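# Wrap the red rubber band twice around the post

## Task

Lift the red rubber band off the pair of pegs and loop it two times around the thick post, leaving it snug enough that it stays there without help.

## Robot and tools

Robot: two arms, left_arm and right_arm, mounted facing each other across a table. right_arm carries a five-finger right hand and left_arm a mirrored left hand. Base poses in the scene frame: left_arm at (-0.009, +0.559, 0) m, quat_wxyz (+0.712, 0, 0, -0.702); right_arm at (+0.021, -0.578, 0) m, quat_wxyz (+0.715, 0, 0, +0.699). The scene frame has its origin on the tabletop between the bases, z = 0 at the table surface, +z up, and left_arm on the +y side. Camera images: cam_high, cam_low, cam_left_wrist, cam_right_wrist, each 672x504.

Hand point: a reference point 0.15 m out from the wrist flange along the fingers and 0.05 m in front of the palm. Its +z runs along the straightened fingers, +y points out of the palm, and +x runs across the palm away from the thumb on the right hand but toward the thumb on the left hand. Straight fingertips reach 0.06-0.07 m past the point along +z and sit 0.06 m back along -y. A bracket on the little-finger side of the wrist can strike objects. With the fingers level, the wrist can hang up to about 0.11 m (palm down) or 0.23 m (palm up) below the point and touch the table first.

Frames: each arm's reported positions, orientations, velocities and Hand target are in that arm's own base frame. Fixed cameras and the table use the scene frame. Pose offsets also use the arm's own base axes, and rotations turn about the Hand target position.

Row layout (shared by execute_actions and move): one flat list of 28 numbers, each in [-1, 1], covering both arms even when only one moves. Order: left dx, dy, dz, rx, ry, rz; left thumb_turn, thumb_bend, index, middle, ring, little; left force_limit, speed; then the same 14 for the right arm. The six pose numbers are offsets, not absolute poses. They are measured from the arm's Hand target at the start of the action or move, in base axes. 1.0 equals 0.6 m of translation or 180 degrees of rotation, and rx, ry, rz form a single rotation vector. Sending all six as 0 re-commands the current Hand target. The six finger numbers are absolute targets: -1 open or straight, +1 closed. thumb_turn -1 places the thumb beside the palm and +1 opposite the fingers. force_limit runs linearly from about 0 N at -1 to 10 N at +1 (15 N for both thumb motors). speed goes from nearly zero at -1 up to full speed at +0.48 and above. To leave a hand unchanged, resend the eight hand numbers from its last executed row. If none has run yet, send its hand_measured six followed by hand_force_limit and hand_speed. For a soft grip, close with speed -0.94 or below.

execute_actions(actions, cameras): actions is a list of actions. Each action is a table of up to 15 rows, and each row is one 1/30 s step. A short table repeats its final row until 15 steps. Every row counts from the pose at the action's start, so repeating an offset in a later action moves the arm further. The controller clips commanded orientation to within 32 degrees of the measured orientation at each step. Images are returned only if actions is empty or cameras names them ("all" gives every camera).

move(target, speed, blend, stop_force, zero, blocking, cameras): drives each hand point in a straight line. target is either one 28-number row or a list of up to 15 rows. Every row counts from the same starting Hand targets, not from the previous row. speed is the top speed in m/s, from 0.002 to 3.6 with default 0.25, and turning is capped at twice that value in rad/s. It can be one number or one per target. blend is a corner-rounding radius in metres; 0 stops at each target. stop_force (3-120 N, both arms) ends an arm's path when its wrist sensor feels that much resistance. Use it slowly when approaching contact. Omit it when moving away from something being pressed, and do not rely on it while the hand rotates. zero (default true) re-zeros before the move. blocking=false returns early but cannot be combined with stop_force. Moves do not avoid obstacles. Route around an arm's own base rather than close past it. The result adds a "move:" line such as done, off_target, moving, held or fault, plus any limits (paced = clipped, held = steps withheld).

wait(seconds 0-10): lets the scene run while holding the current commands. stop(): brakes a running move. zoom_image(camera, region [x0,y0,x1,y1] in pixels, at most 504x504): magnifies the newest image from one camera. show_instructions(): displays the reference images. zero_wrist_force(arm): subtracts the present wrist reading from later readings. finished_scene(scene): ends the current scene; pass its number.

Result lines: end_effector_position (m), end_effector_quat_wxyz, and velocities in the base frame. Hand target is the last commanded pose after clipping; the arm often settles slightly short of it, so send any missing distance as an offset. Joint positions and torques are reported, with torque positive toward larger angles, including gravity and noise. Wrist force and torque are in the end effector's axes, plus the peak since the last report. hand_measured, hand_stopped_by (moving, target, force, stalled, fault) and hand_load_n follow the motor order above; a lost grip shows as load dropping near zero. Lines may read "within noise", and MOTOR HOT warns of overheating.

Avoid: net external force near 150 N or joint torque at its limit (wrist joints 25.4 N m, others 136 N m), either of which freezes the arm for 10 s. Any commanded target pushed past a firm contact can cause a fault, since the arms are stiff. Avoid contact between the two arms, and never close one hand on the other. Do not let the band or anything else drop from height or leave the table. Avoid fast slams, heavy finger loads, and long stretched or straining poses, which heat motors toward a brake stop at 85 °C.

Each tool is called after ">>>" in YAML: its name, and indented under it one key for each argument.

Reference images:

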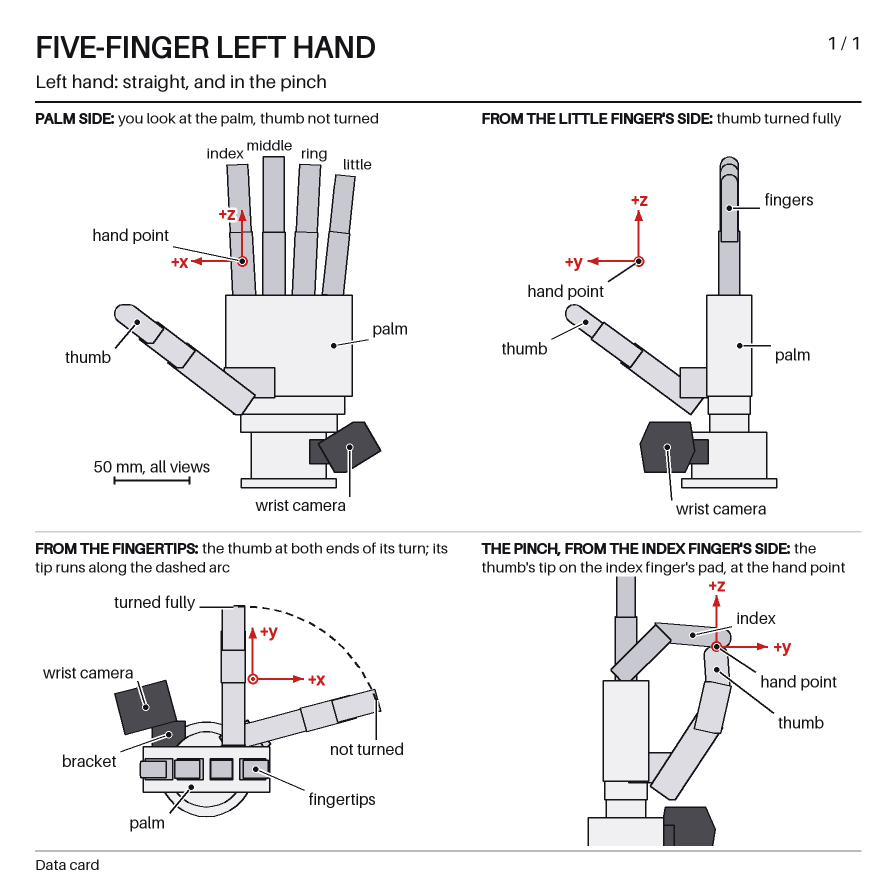

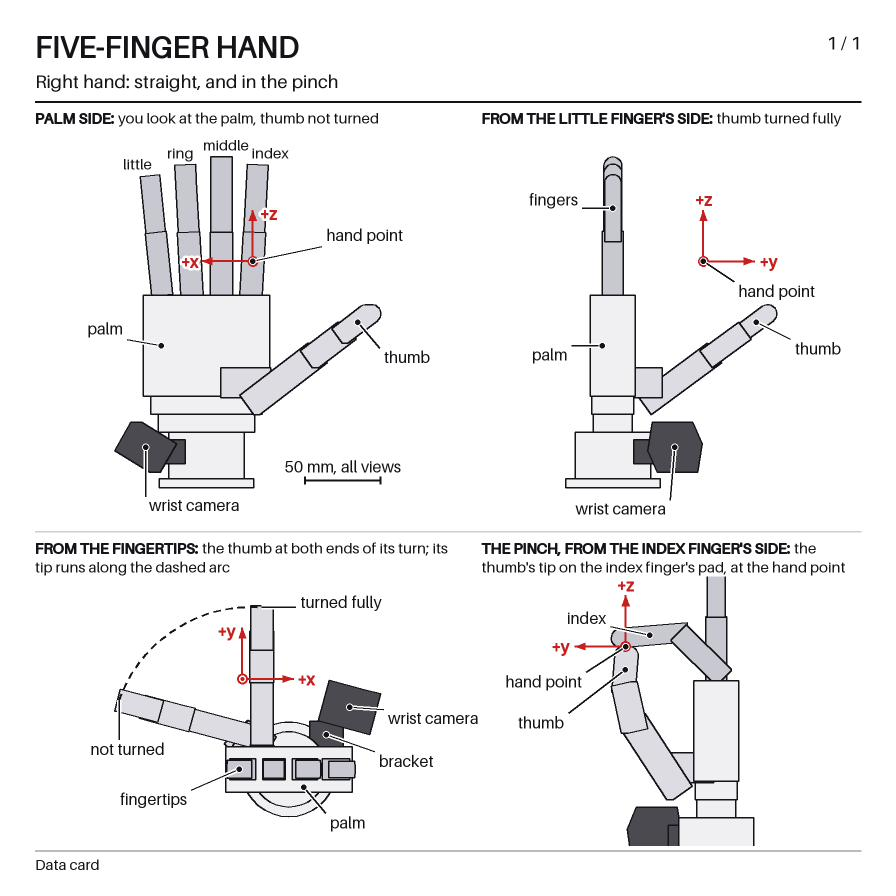

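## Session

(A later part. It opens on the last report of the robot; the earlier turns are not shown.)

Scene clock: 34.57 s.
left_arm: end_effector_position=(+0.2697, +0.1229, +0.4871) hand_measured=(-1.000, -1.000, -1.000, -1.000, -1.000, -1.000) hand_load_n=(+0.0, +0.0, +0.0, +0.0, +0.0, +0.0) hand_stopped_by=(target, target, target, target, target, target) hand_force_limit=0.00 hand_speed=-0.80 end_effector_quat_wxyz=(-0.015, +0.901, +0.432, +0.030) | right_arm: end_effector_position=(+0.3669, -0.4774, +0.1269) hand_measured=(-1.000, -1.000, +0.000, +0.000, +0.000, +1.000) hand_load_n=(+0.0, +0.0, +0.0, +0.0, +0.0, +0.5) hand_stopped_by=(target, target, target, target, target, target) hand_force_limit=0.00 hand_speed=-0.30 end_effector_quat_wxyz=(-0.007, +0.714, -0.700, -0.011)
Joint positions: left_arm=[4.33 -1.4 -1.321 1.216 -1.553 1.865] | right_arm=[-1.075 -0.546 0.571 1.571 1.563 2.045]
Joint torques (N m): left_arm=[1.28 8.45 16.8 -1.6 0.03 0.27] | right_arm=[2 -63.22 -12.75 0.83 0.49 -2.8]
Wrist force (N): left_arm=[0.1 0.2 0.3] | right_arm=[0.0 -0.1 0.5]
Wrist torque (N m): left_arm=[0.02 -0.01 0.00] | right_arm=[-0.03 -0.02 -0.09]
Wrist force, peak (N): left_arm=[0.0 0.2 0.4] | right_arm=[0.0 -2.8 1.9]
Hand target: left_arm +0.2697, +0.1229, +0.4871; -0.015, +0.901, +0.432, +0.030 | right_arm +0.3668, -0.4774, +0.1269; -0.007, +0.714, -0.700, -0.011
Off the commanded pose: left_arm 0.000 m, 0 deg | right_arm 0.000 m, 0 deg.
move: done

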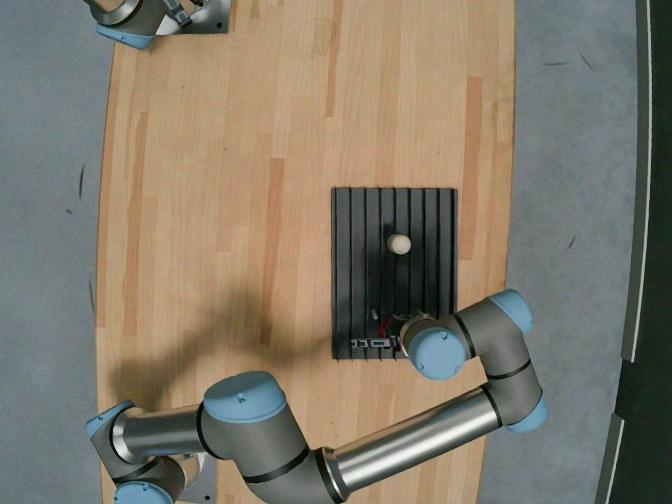

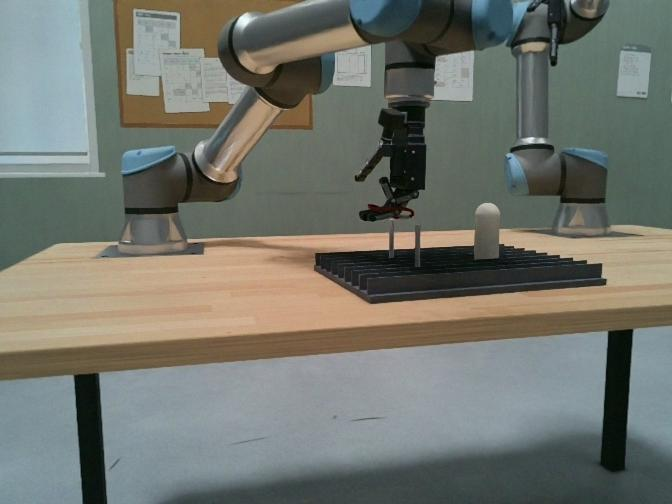

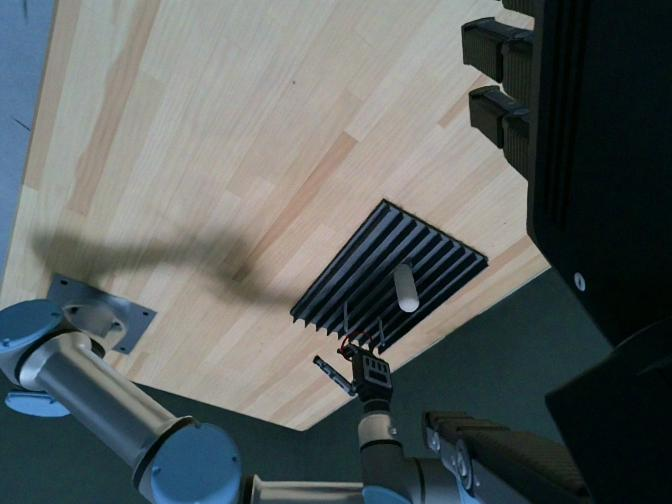

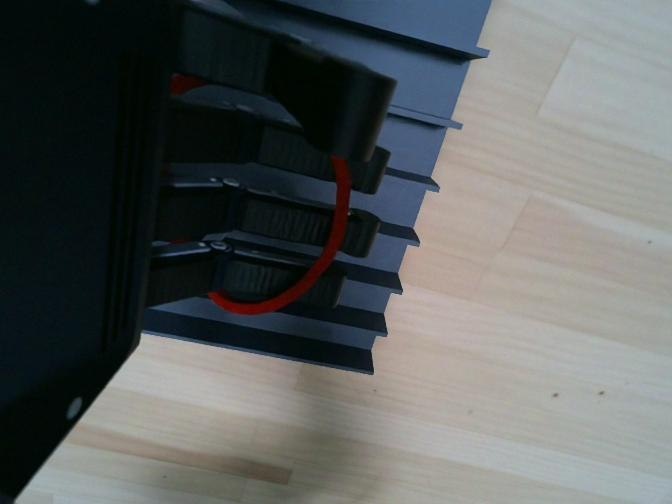

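>>> move:
  target:
    - [0,0,0,0,0,0,-1,-1,-1,-1,-1,-1,0,-0.8, 0,0,0,0,0,0,-1,-1,0.35,0.35,0.35,1,0,-0.5]
    - [0,0,0,0,0,0,-1,-1,-1,-1,-1,-1,0,-0.8, 0,0,0.1,0,0,0,-1,-1,0.35,0.35,0.35,1,0,-0.5]
  speed: 0.08
  cameras: ["all"]

>>> zoom_image:
  camera: "cam_high"
  region: [320, 270, 480, 390]

>>> zoom_image:
  camera: "cam_low"
  region: [300, 80, 520, 300]

>>> zoom_image:
  camera: "cam_right_wrist"
  region: [100, 0, 400, 300]

Scene clock: 37.10 s.
left_arm: end_effector_position=(+0.2697, +0.1229, +0.4871) hand_measured=(-1.000, -1.000, -1.000, -1.000, -1.000, -1.000) hand_load_n=(+0.0, +0.0, +0.0, +0.0, +0.0, +0.0) hand_stopped_by=(target, target, target, target, target, target) hand_force_limit=0.00 hand_speed=-0.80 end_effector_quat_wxyz=(-0.015, +0.901, +0.432, +0.030) | right_arm: end_effector_position=(+0.3669, -0.4774, +0.1868) hand_measured=(-1.000, -1.000, +0.350, +0.350, +0.350, +1.000) hand_load_n=(+0.0, -0.5, +0.0, +0.0, +0.0, +0.0) hand_stopped_by=(target, target, target, target, target, target) hand_force_limit=0.00 hand_speed=-0.50 end_effector_quat_wxyz=(-0.007, +0.714, -0.700, -0.011)
Joint positions: left_arm=[4.33 -1.4 -1.321 1.216 -1.553 1.865] | right_arm=[-1.075 -0.528 0.382 1.741 1.563 2.045]
Joint torques (N m): left_arm=[1.19 8.11 16.96 -1.72 0.08 0.14] | right_arm=[-4.93 -64.42 -20.72 0.93 1.06 1.25]
Wrist force (N): left_arm=[0.0 0.2 0.1] | right_arm=[0.3 -0.4 0.1]
Wrist torque (N m): left_arm=[0.04 0.00 -0.01] | right_arm=[-0.01 -0.06 -0.03]
Wrist force, peak (N): left_arm=[0.0 0.3 0.5] | right_arm=[0.1 -0.4 1.3]
Hand target: left_arm +0.2697, +0.1229, +0.4871; -0.015, +0.901, +0.432, +0.030 | right_arm +0.3668, -0.4774, +0.1869; -0.007, +0.714, -0.700, -0.011
Off the commanded pose: left_arm 0.000 m, 0 deg | right_arm 0.000 m, 0 deg.
move: done

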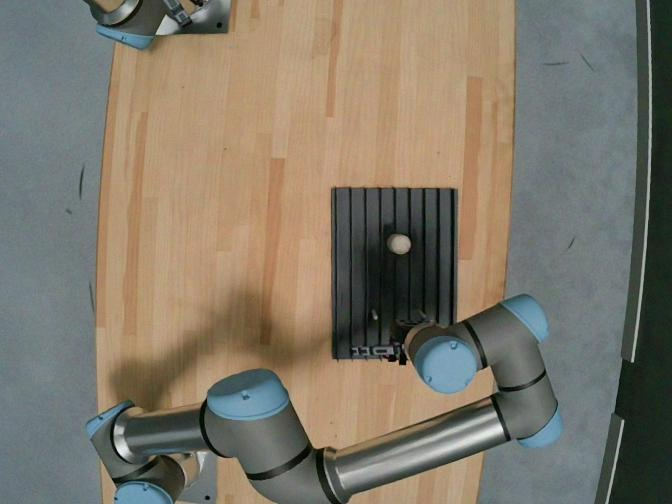

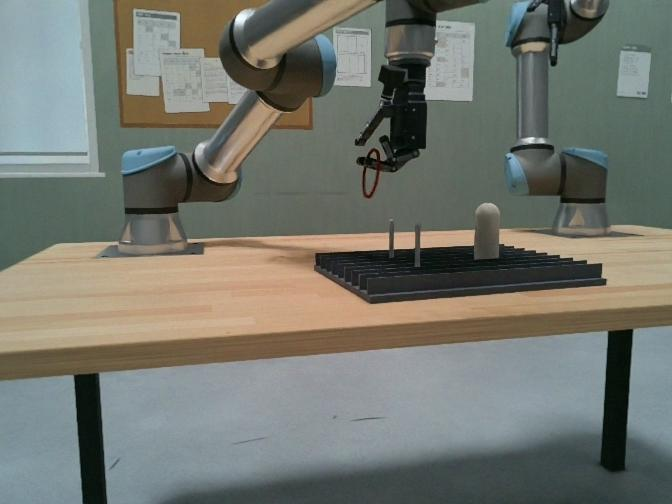

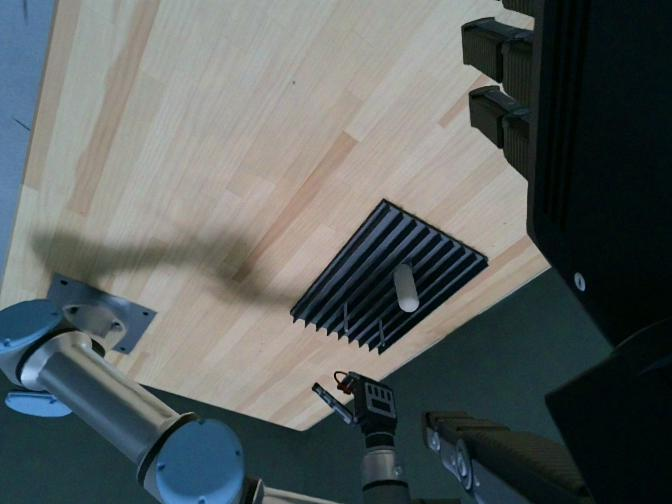

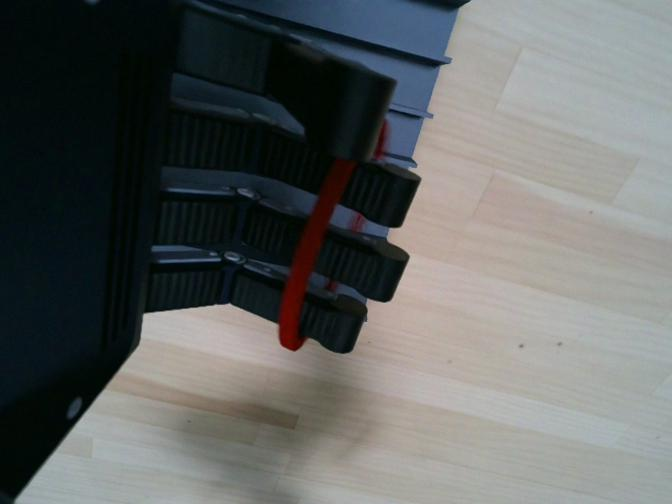

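Scaled by 3.150 from the camera's 672x504 image, which has a finer 960x720 frame.

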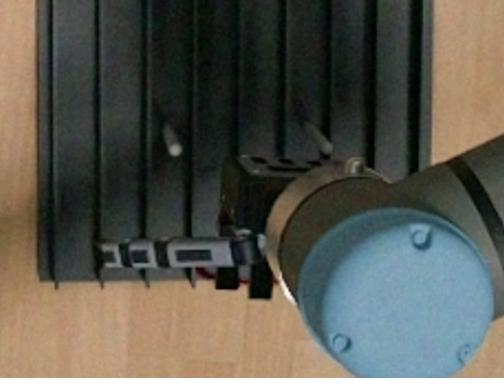

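Scaled by 2.291 from the camera's 672x504 image, which has a finer 960x720 frame.

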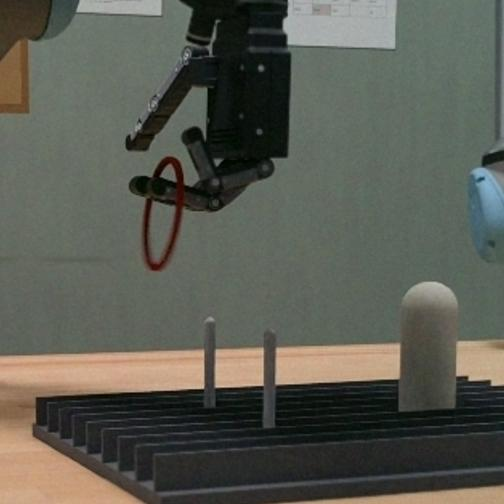

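Scaled by 1.680 from the camera's 672x504 image, which has a finer 960x720 frame.

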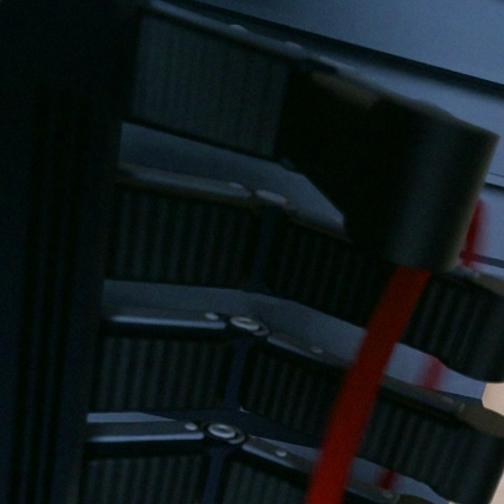

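>>> move:
  target:
    - [0,0,0,0,0,0,-1,-1,-1,-1,-1,-1,0,-0.8, 0.02,0,0.122,0,0,0.1,-1,-1,0.35,0.35,0.35,1,0,-0.5]
    - [0,0,0,0,0,0,-1,-1,-1,-1,-1,-1,0,-0.8, 0.2993,0.0345,0.122,0,0,0.5,-1,-1,0.35,0.35,0.35,1,0,-0.5]
  speed: 0.25
  blend: 0.03
  cameras: ["all"]

>>> zoom_image:
  camera: "cam_high"
  region: [320, 190, 480, 310]

>>> zoom_image:
  camera: "cam_low"
  region: [380, 80, 600, 300]

>>> zoom_image:
  camera: "cam_right_wrist"
  region: [100, 0, 400, 300]

Scene clock: 45.07 s.
left_arm: end_effector_position=(+0.2697, +0.1229, +0.4871) hand_measured=(-1.000, -1.000, -1.000, -1.000, -1.000, -1.000) hand_load_n=(+0.0, +0.0, +0.0, +0.0, +0.0, +0.0) hand_stopped_by=(target, target, target, target, target, target) hand_force_limit=0.00 hand_speed=-0.80 end_effector_quat_wxyz=(-0.015, +0.901, +0.432, +0.030) | right_arm: end_effector_position=(+0.5452, -0.4558, +0.2594) hand_measured=(-1.000, -1.000, +0.350, +0.350, +0.350, +1.000) hand_load_n=(+0.0, +0.0, +0.0, +0.0, +0.0, +0.0) hand_stopped_by=(target, target, target, target, target, target) hand_force_limit=0.00 hand_speed=-0.50 end_effector_quat_wxyz=(+0.066, +0.995, +0.039, +0.058)
Joint positions: left_arm=[4.33 -1.4 -1.321 1.216 -1.553 1.865] | right_arm=[-0.796 -0.468 0.035 1.827 1.573 0.696]
Joint torques (N m): left_arm=[1.01 9.34 17.51 -1.48 0.04 0.13] | right_arm=[-9.79 -50.44 -11.58 5.42 -1.18 -1.05]
Wrist force (N): left_arm=[0.0 0.2 0.2] | right_arm=[0.0 -0.5 0.3]
Wrist torque (N m): left_arm=[0.03 0.01 -0.01] | right_arm=[-0.05 0.03 -0.15]
Wrist force, peak (N): left_arm=[-0.1 0.6 0.2] | right_arm=[0.5 -0.2 1.2]
Hand target: left_arm +0.2697, +0.1229, +0.4871; -0.015, +0.901, +0.432, +0.030 | right_arm +0.5464, -0.4567, +0.2601; +0.002, +1.000, +0.010, -0.013
Off the commanded pose: left_arm 0.000 m, 0 deg | right_arm 0.002 m, 11 deg.
elbow stopped short (right arm): the move would have taken joint 3 (elbow) straighter than the controller allows.
move: off_target (right_arm)

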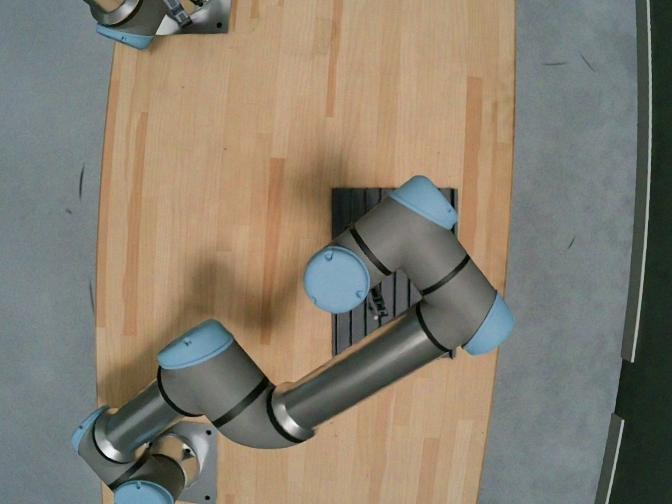

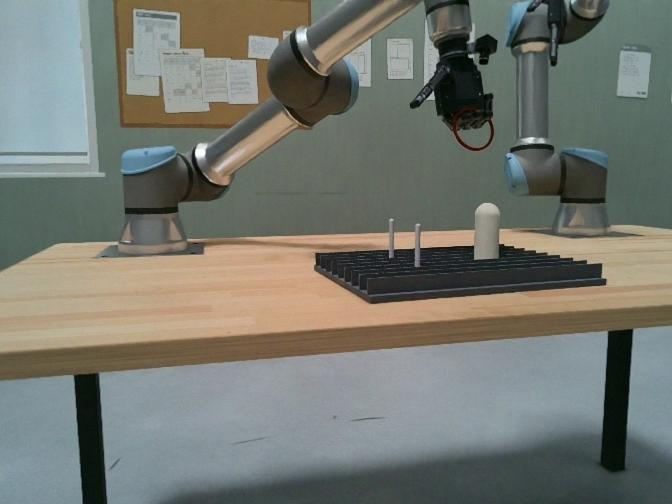

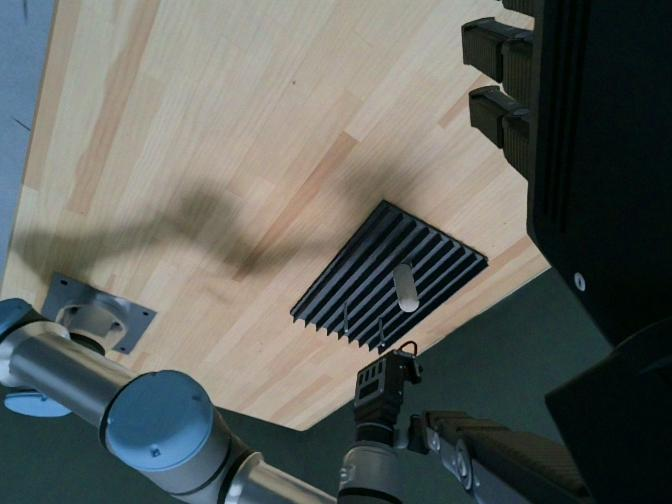

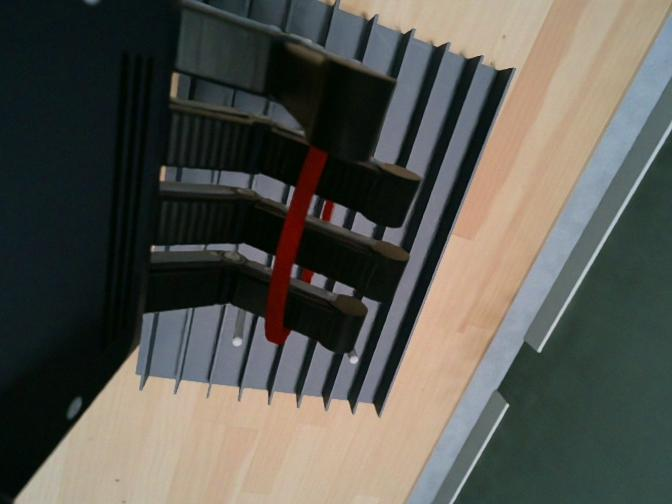

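Scaled by 3.150 from the camera's 672x504 image, which has a finer 960x720 frame.

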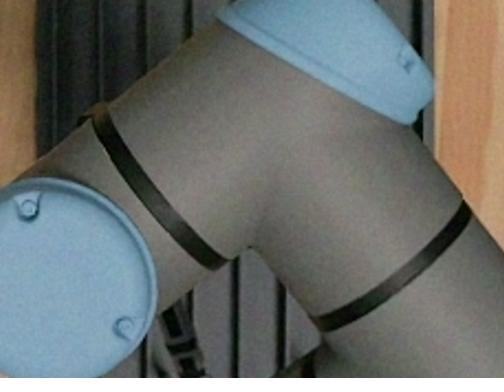

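Scaled by 2.291 from the camera's 672x504 image, which has a finer 960x720 frame.

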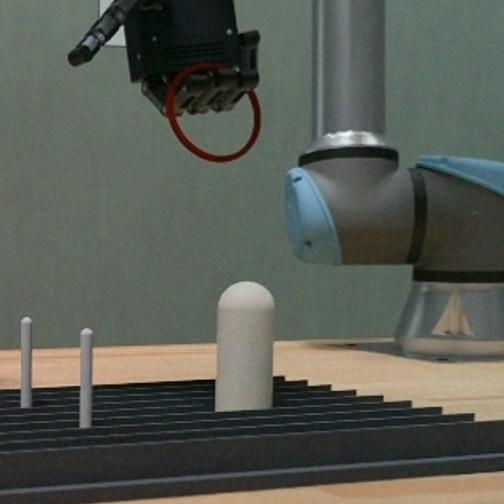

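Scaled by 1.680 from the camera's 672x504 image, which has a finer 960x720 frame.

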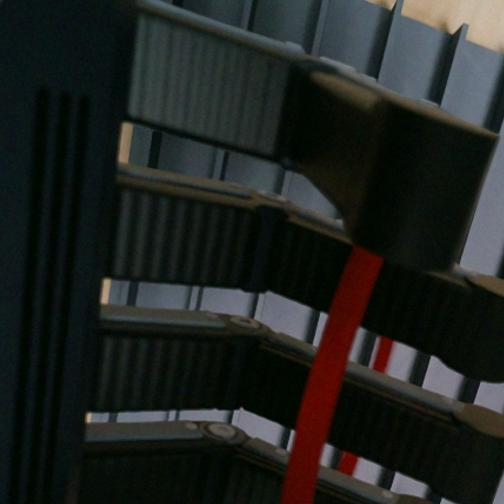

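>>> move:
  target:
    - [0,0,0,0,0,0,-1,-1,-1,-1,-1,-1,0,-0.8, -0.15,-0.15,0.1,0,0,0,-1,-1,0.35,0.35,0.35,1,0,-0.5]
    - [0,0,0,0,0,0,-1,-1,-1,-1,-1,-1,0,-0.8, -0.15,-0.15,0.1,0,0,0,-1,-1,0.6,0.6,0.6,1,0,-0.5]
    - [0,0,0,0,0,0,-1,-1,-1,-1,-1,-1,0,-0.8, -0.15,-0.15,0.1,0,0,0,1,-1,0.6,0.6,0.6,1,0,0]
  speed: 0.15
  cameras: ["all"]

>>> zoom_image:
  camera: "cam_high"
  region: [280, 190, 480, 340]

>>> zoom_image:
  camera: "cam_low"
  region: [340, 0, 560, 220]

>>> zoom_image:
  camera: "cam_right_wrist"
  region: [100, 0, 500, 400]

Scene clock: 56.83 s.
left_arm: end_effector_position=(+0.2697, +0.1229, +0.4871) hand_measured=(-1.000, -1.000, -1.000, -1.000, -1.000, -1.000) hand_load_n=(+0.0, +0.0, +0.0, -0.5, +0.0, +0.0) hand_stopped_by=(target, target, target, target, target, target) hand_force_limit=0.00 hand_speed=-0.80 end_effector_quat_wxyz=(-0.015, +0.901, +0.432, +0.030) | right_arm: end_effector_position=(+0.4554, -0.5457, +0.3192) hand_measured=(+1.000, -1.000, +0.600, +0.600, +0.600, +1.000) hand_load_n=(+0.5, +0.0, +0.0, +0.0, +0.0, +0.0) hand_stopped_by=(target, target, target, target, target, target) hand_force_limit=0.00 hand_speed=0.00 end_effector_quat_wxyz=(+0.105, +0.991, +0.047, +0.065)
Joint positions: left_arm=[4.33 -1.4 -1.321 1.216 -1.553 1.865] | right_arm=[-0.986 -0.549 0.035 1.837 1.567 0.491]
Joint torques (N m): left_arm=[0.38 7.99 17.11 -1.38 0.07 0.15] | right_arm=[-5.91 -56.98 -14.32 5.08 -0.14 0.27]
Wrist force (N): left_arm=[0.0 0.1 0.1] | right_arm=[0.4 -0.6 0.2]
Wrist torque (N m): left_arm=[0.02 0.00 -0.01] | right_arm=[-0.08 -0.07 -0.02]
Wrist force, peak (N): left_arm=[0.2 0.5 0.2] | right_arm=[0.8 -1.6 0.6]
Hand target: left_arm +0.2697, +0.1229, +0.4871; -0.015, +0.901, +0.432, +0.030 | right_arm +0.4564, -0.5467, +0.3201; +0.002, +1.000, +0.010, -0.013
Off the commanded pose: left_arm 0.000 m, 0 deg | right_arm 0.002 m, 15 deg.
elbow stopped short (right arm): the move would have taken joint 3 (elbow) straighter than the controller allows.
move: off_target (right_arm); target 2's new numbers were sent with right_arm's hand 0.002 m and 15 deg from that target; target 3's new numbers were sent with right_arm's hand 0.002 m and 15 deg from that target

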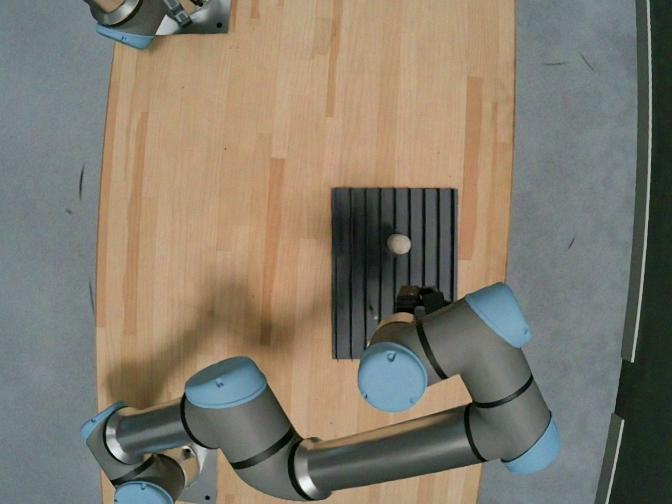

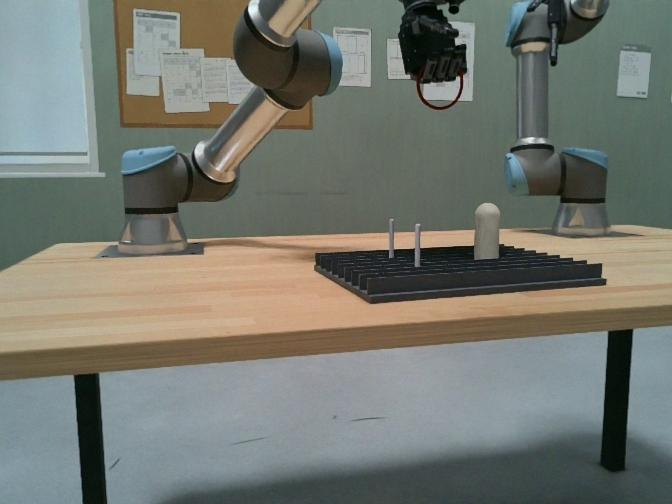

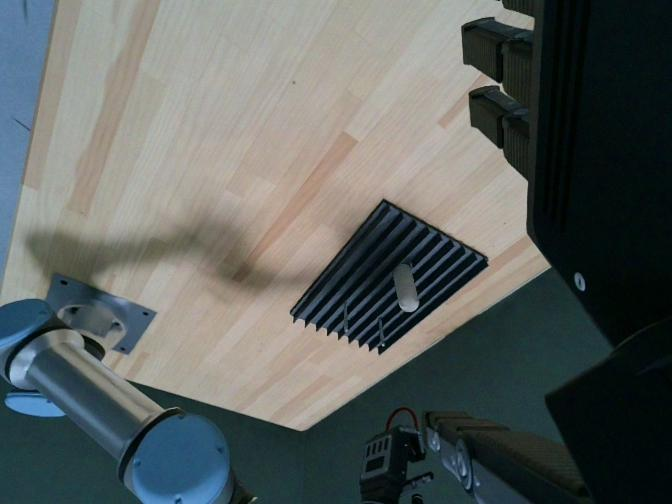

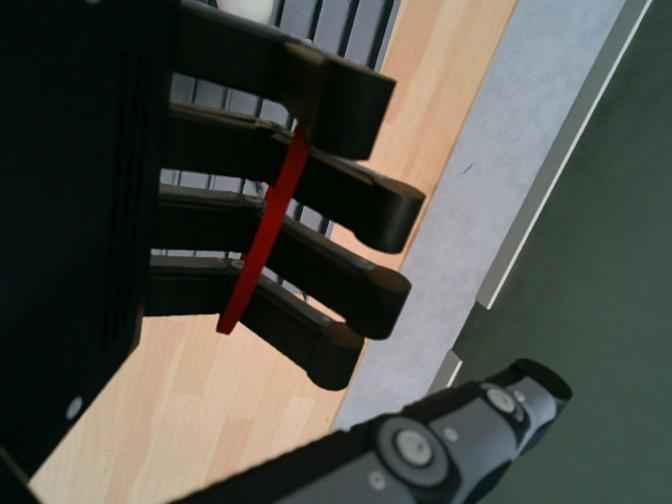

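Scaled by 2.520 from the camera's 672x504 image, which has a finer 960x720 frame.

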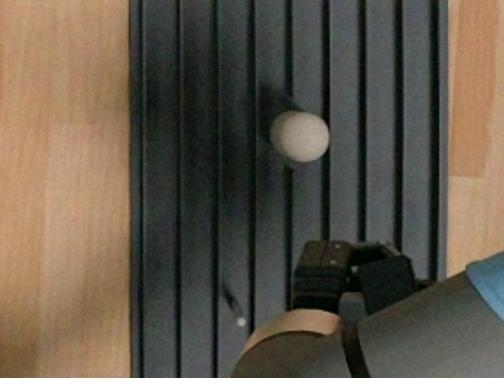

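Scaled by 2.291 from the camera's 672x504 image, which has a finer 960x720 frame.

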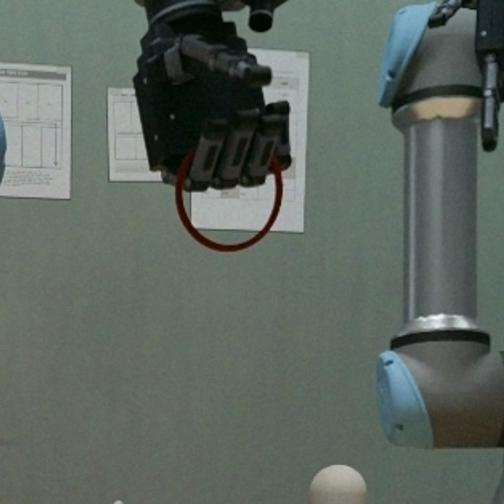

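Scaled by 1.260 from the camera's 672x504 image, which has a finer 960x720 frame.

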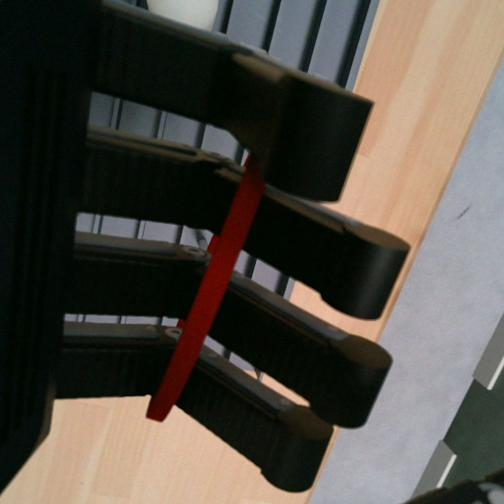

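>>> move:
  target:
    - [0,0,0,0,0,0,-1,-1,-1,-1,-1,-1,0,-0.8, -0.4198,0.2278,-0.1495,0,0,0,1,-1,0.6,0.6,0.6,1,0,0]
    - [0,0,0,0,0,0,-1,-1,-1,-1,-1,-1,0,-0.8, -0.4198,0.2278,-0.1495,0,0,0,1,0.2,0.6,0.6,0.6,1,-0.4,-0.6]
  speed: 0.2
  cameras: ["all"]

>>> zoom_image:
  camera: "cam_low"
  region: [300, 20, 520, 240]

>>> zoom_image:
  camera: "cam_right_wrist"
  region: [100, 0, 500, 400]

Scene clock: 62.83 s.
left_arm: end_effector_position=(+0.2697, +0.1229, +0.4871) hand_measured=(-1.000, -1.000, -1.000, -1.000, -1.000, -1.000) hand_load_n=(+0.0, +0.0, +0.0, +0.0, +0.0, +0.0) hand_stopped_by=(target, target, target, target, target, target) hand_force_limit=0.00 hand_speed=-0.80 end_effector_quat_wxyz=(-0.015, +0.901, +0.432, +0.030) | right_arm: end_effector_position=(+0.2045, -0.4100, +0.2304) hand_measured=(+1.000, -0.472, +0.600, +0.600, +0.600, +1.000) hand_load_n=(+1.0, +5.0, +0.0, +0.5, +0.0, +0.0) hand_stopped_by=(target, force, target, target, target, target) hand_force_limit=-0.40 hand_speed=-0.60 end_effector_quat_wxyz=(+0.002, +1.000, +0.010, -0.013)
Joint positions: left_arm=[4.33 -1.4 -1.321 1.216 -1.553 1.865] | right_arm=[-1.287 -1.285 1.52 1.339 1.597 0.263]
Joint torques (N m): left_arm=[0.11 9.4 17.24 -1.25 -0.06 -0.04] | right_arm=[-8.84 -37.91 -11.17 5.19 -1.6 -2.52]
Wrist force (N): left_arm=[-0.2 0.3 0.1] | right_arm=[0.0 -0.1 0.3]
Wrist torque (N m): left_arm=[0.04 0.03 -0.03] | right_arm=[-0.01 -0.04 -0.16]
Wrist force, peak (N): left_arm=[0.1 0.6 0.3] | right_arm=[-1.3 -0.7 0.4]
Hand target: left_arm +0.2697, +0.1229, +0.4871; -0.015, +0.901, +0.432, +0.030 | right_arm +0.2045, -0.4100, +0.2304; +0.002, +1.000, +0.010, -0.013
Off the commanded pose: left_arm 0.000 m, 0 deg | right_arm 0.000 m, 0 deg.
move: done

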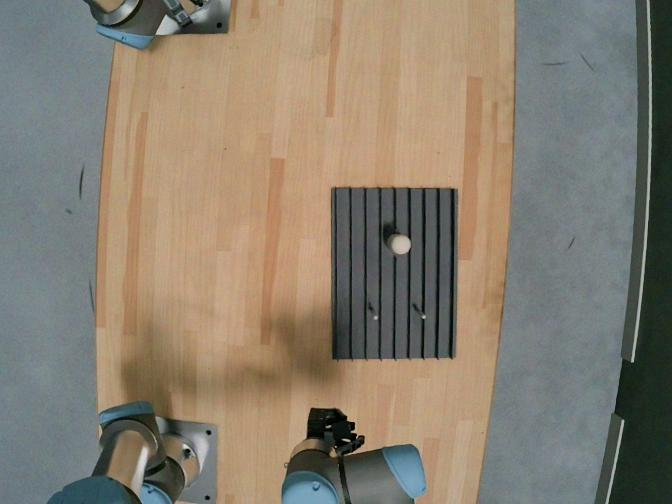

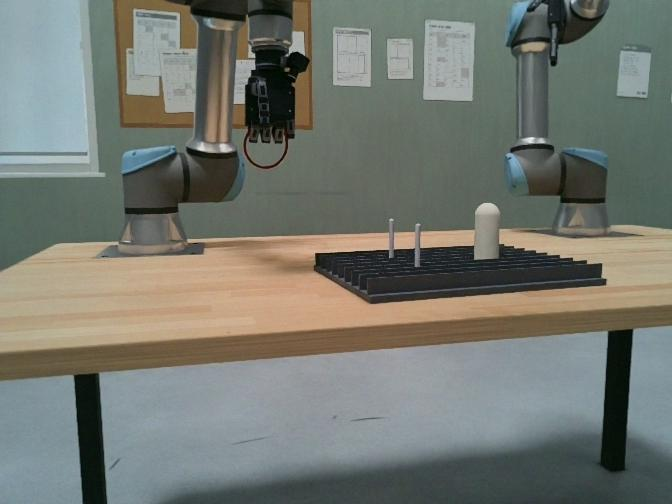

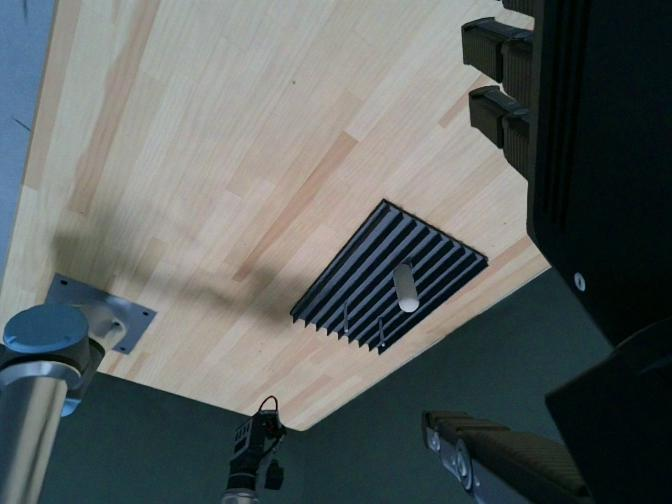

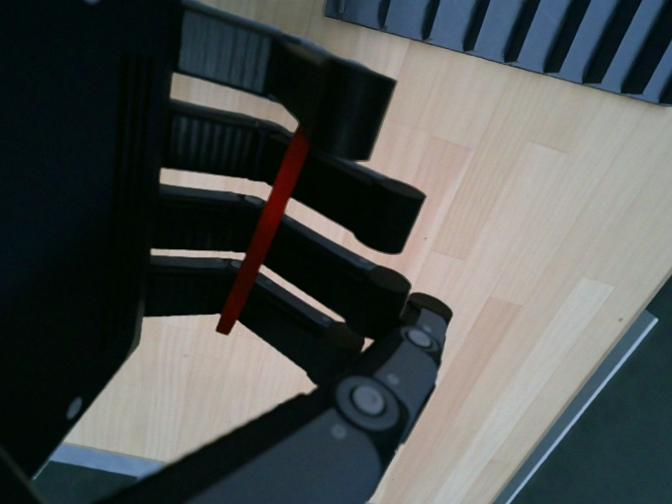

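Scaled by 2.291 from the camera's 672x504 image, which has a finer 960x720 frame.

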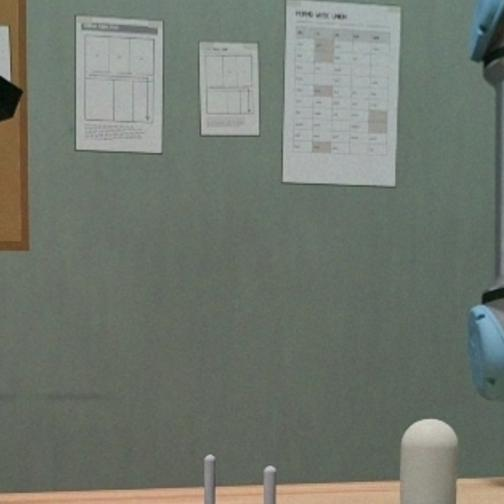

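Scaled by 1.260 from the camera's 672x504 image, which has a finer 960x720 frame.

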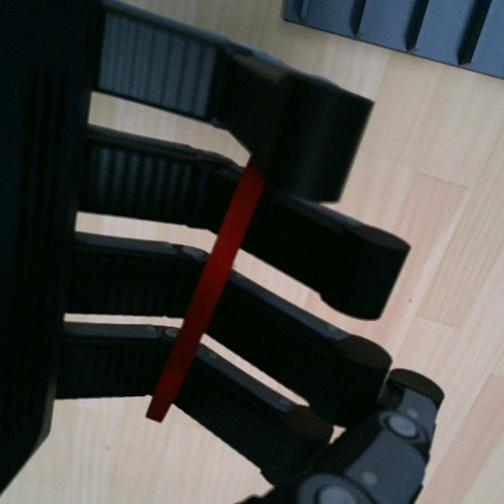

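>>> move:
  target:
    - [0,0,0,0,0,0,-1,-1,-1,-1,-1,-1,0,-0.8, 0.305,0.0847,0.0678,0.0669,-0.2409,0,1,0.2,0.6,0.6,0.6,1,-0.4,-0.6]
    - [0,0,0,0,0,0,-1,-1,-1,-1,-1,-1,0,-0.8, 0.4745,0.1318,0.3395,0.1338,-0.4818,0,1,0.2,0.6,0.6,0.6,1,-0.4,-0.6]
    - [0,0,0,0,0,0,-1,-1,-1,-1,-1,-1,0,-0.8, 0.4092,0.1137,0.656,0.2006,-0.7227,0,1,0.2,0.6,0.6,0.6,1,-0.4,-0.6]
    - [0,0,0,0,0,0,-1,-1,-1,-1,-1,-1,0,-0.8, 0.1473,0.041,0.832,0.2675,-0.9636,0,1,0.2,0.6,0.6,0.6,1,-0.4,-0.6]
  speed: 0.3
  blend: 0.04
  cameras: ["all"]

Scene clock: 69.50 s.
left_arm: end_effector_position=(+0.2697, +0.1229, +0.4871) hand_measured=(-1.000, -1.000, -1.000, -1.000, -1.000, -1.000) hand_load_n=(+0.0, +0.0, +0.0, +0.0, +0.0, +0.0) hand_stopped_by=(target, target, target, target, target, target) hand_force_limit=0.00 hand_speed=-0.80 end_effector_quat_wxyz=(-0.015, +0.901, +0.432, +0.030) | right_arm: end_effector_position=(+0.2930, -0.3853, +0.7296) hand_measured=(+1.000, -0.472, +0.600, +0.600, +0.600, +1.000) hand_load_n=(+1.0, +5.0, +0.0, +0.5, -0.5, +0.0) hand_stopped_by=(target, force, target, target, target, target) hand_force_limit=-0.40 hand_speed=-0.60 end_effector_quat_wxyz=(-0.257, +0.013, +0.001, +0.966) end_effector_velocity=(-0.002, +0.000, +0.000) end_effector_angular_velocity=(+0.001, -0.005, +0.001)
Joint positions: left_arm=[4.33 -1.4 -1.321 1.216 -1.553 1.865] | right_arm=[-1.313 -1.295 1.528 1.335 -1.545 0.263]
Joint velocities: left_arm=[within noise] | right_arm=[-0.001 0 0 -0.001 -0.005 0.001]
Joint torques (N m): left_arm=[0.64 7.88 16.72 -0.73 -0.31 0.17] | right_arm=[-11.52 -25.81 -12.82 -0.36 -1.75 2.71]
Wrist force (N): left_arm=[0.1 0.3 0.2] | right_arm=[0.5 -2.1 -2.5]
Wrist torque (N m): left_arm=[0.03 -0.01 0.00] | right_arm=[0.04 0.19 0.02]
Wrist force, peak (N): left_arm=[-0.1 0.5 0.3] | right_arm=[0.3 -2.5 -2.8]
Hand target: left_arm +0.2697, +0.1229, +0.4871; -0.015, +0.901, +0.432, +0.030 | right_arm +0.2929, -0.3854, +0.7296; -0.257, +0.013, +0.001, +0.966
Off the commanded pose: left_arm 0.000 m, 0 deg | right_arm 0.000 m, 0 deg.
move: done

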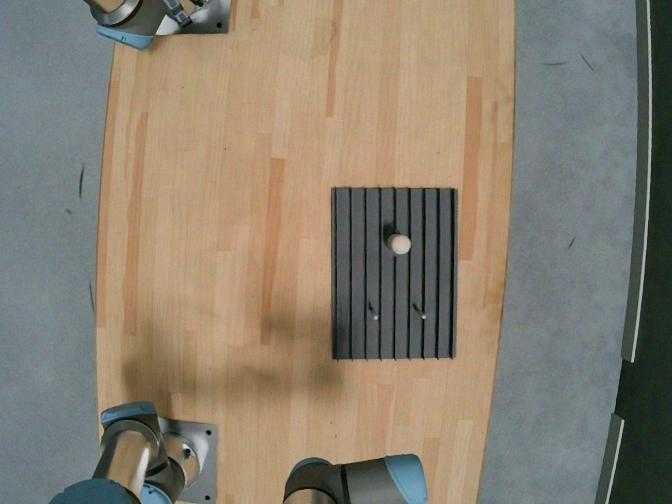

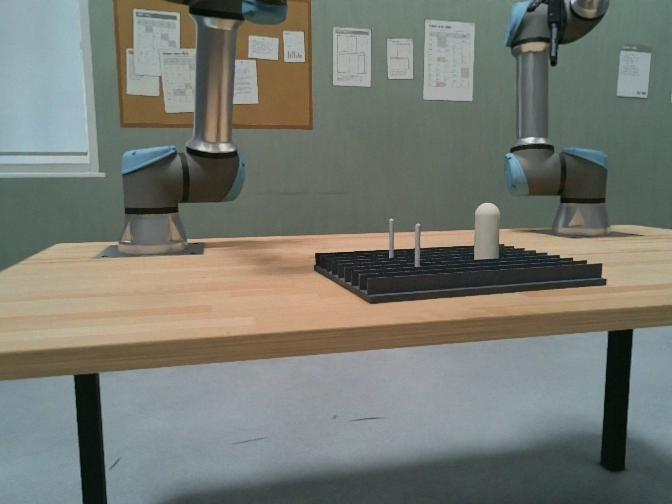

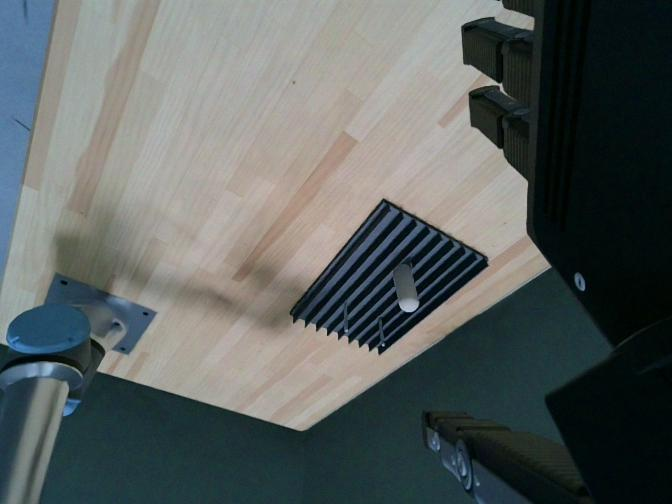

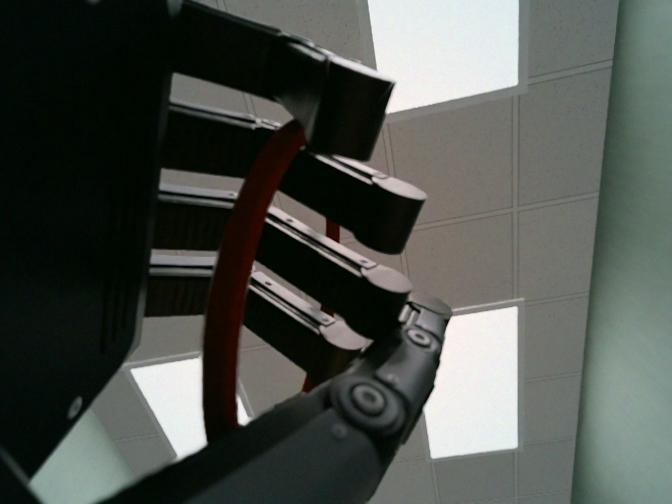

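>>> move:
  target:
    - [0,0,0,0,0,0,-1,-1,-1,-1,-1,-1,0,-0.8, 0.0853,-0.3073,-0.0627,0.2409,0.0669,0,1,0.2,0.6,0.6,0.6,1,-0.4,-0.6]
    - [0,0,0,0,0,0,-1,-1,-1,-1,-1,-1,0,-0.8, 0.1338,-0.4817,-0.3323,0.4818,0.1338,0,1,0.2,0.6,0.6,0.6,1,-0.4,-0.6]
    - [0,0,0,0,0,0,-1,-1,-1,-1,-1,-1,0,-0.8, 0.117,-0.4213,-0.651,0.7227,0.2006,0,1,0.2,0.6,0.6,0.6,1,-0.4,-0.6]
    - [0,0,0,0,0,0,-1,-1,-1,-1,-1,-1,0,-0.8, 0.0448,-0.1615,-0.832,0.9636,0.2675,0,1,0.2,0.6,0.6,0.6,1,-0.4,-0.6]
  speed: 0.3
  blend: 0.04
  cameras: ["all"]

Scene clock: 75.90 s.
left_arm: end_effector_position=(+0.2697, +0.1229, +0.4871) hand_measured=(-1.000, -1.000, -1.000, -1.000, -1.000, -1.000) hand_load_n=(+0.0, +0.0, +0.0, +0.0, +0.0, +0.0) hand_stopped_by=(target, target, target, target, target, target) hand_force_limit=0.00 hand_speed=-0.80 end_effector_quat_wxyz=(-0.015, +0.901, +0.432, +0.030) | right_arm: end_effector_position=(+0.3198, -0.4824, +0.2303) hand_measured=(+1.000, -0.472, +0.600, +0.600, +0.600, +1.000) hand_load_n=(+1.0, +5.0, +0.0, +1.0, +0.0, +0.0) hand_stopped_by=(target, force, target, target, target, target) hand_force_limit=-0.40 hand_speed=-0.60 end_effector_quat_wxyz=(+0.013, -0.010, +1.000, +0.002)
Joint positions: left_arm=[4.33 -1.4 -1.321 1.216 -1.553 1.865] | right_arm=[-1.309 -1.289 1.524 4.475 -1.545 0.241]
Joint torques (N m): left_arm=[0.67 7.79 17.18 -0.87 -0.36 0.06] | right_arm=[3.89 -41.62 -28.12 -0.09 -0.81 -2.63]
Wrist force (N): left_arm=[0.0 0.4 0.2] | right_arm=[0.2 0.0 0.0]
Wrist torque (N m): left_arm=[0.05 0.01 -0.02] | right_arm=[0.04 -0.05 0.02]
Wrist force, peak (N): left_arm=[0.3 0.3 0.3] | right_arm=[0.2 -3.2 -2.5]
Hand target: left_arm +0.2697, +0.1229, +0.4871; -0.015, +0.901, +0.432, +0.030 | right_arm +0.3198, -0.4823, +0.2304; +0.013, -0.010, +1.000, +0.002
Off the commanded pose: left_arm 0.000 m, 0 deg | right_arm 0.000 m, 0 deg.
move: done

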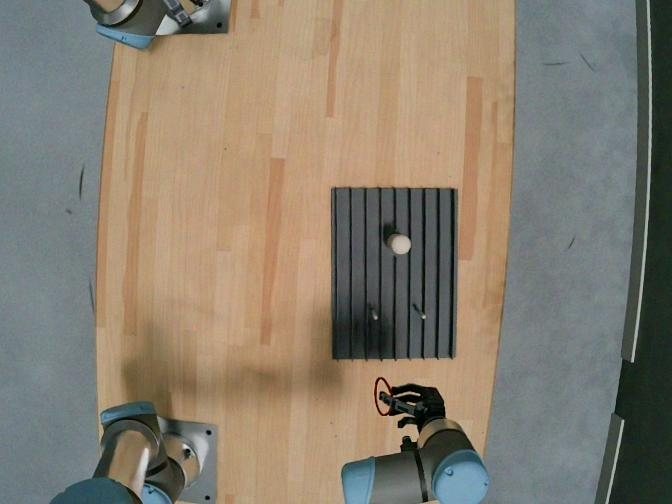

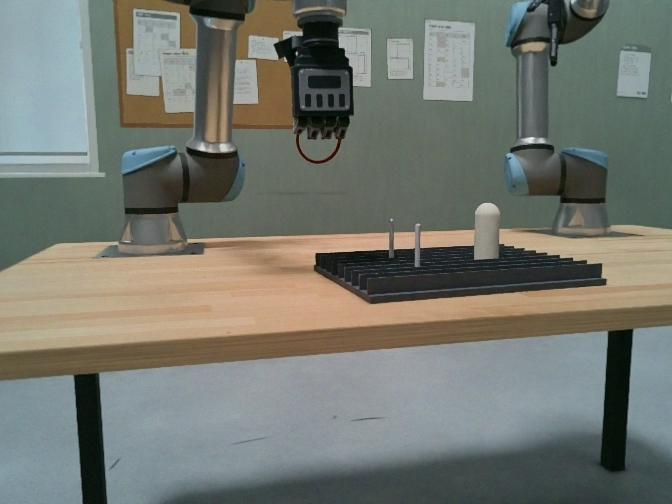

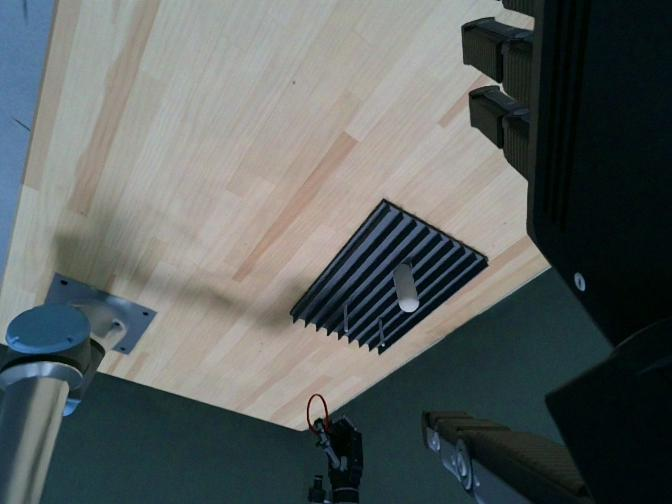

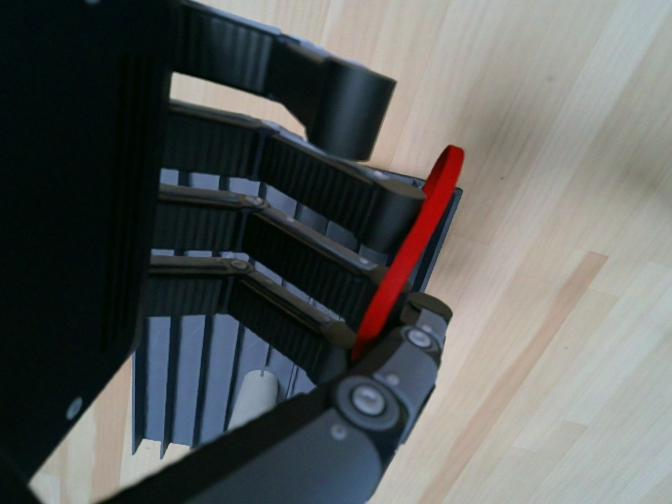

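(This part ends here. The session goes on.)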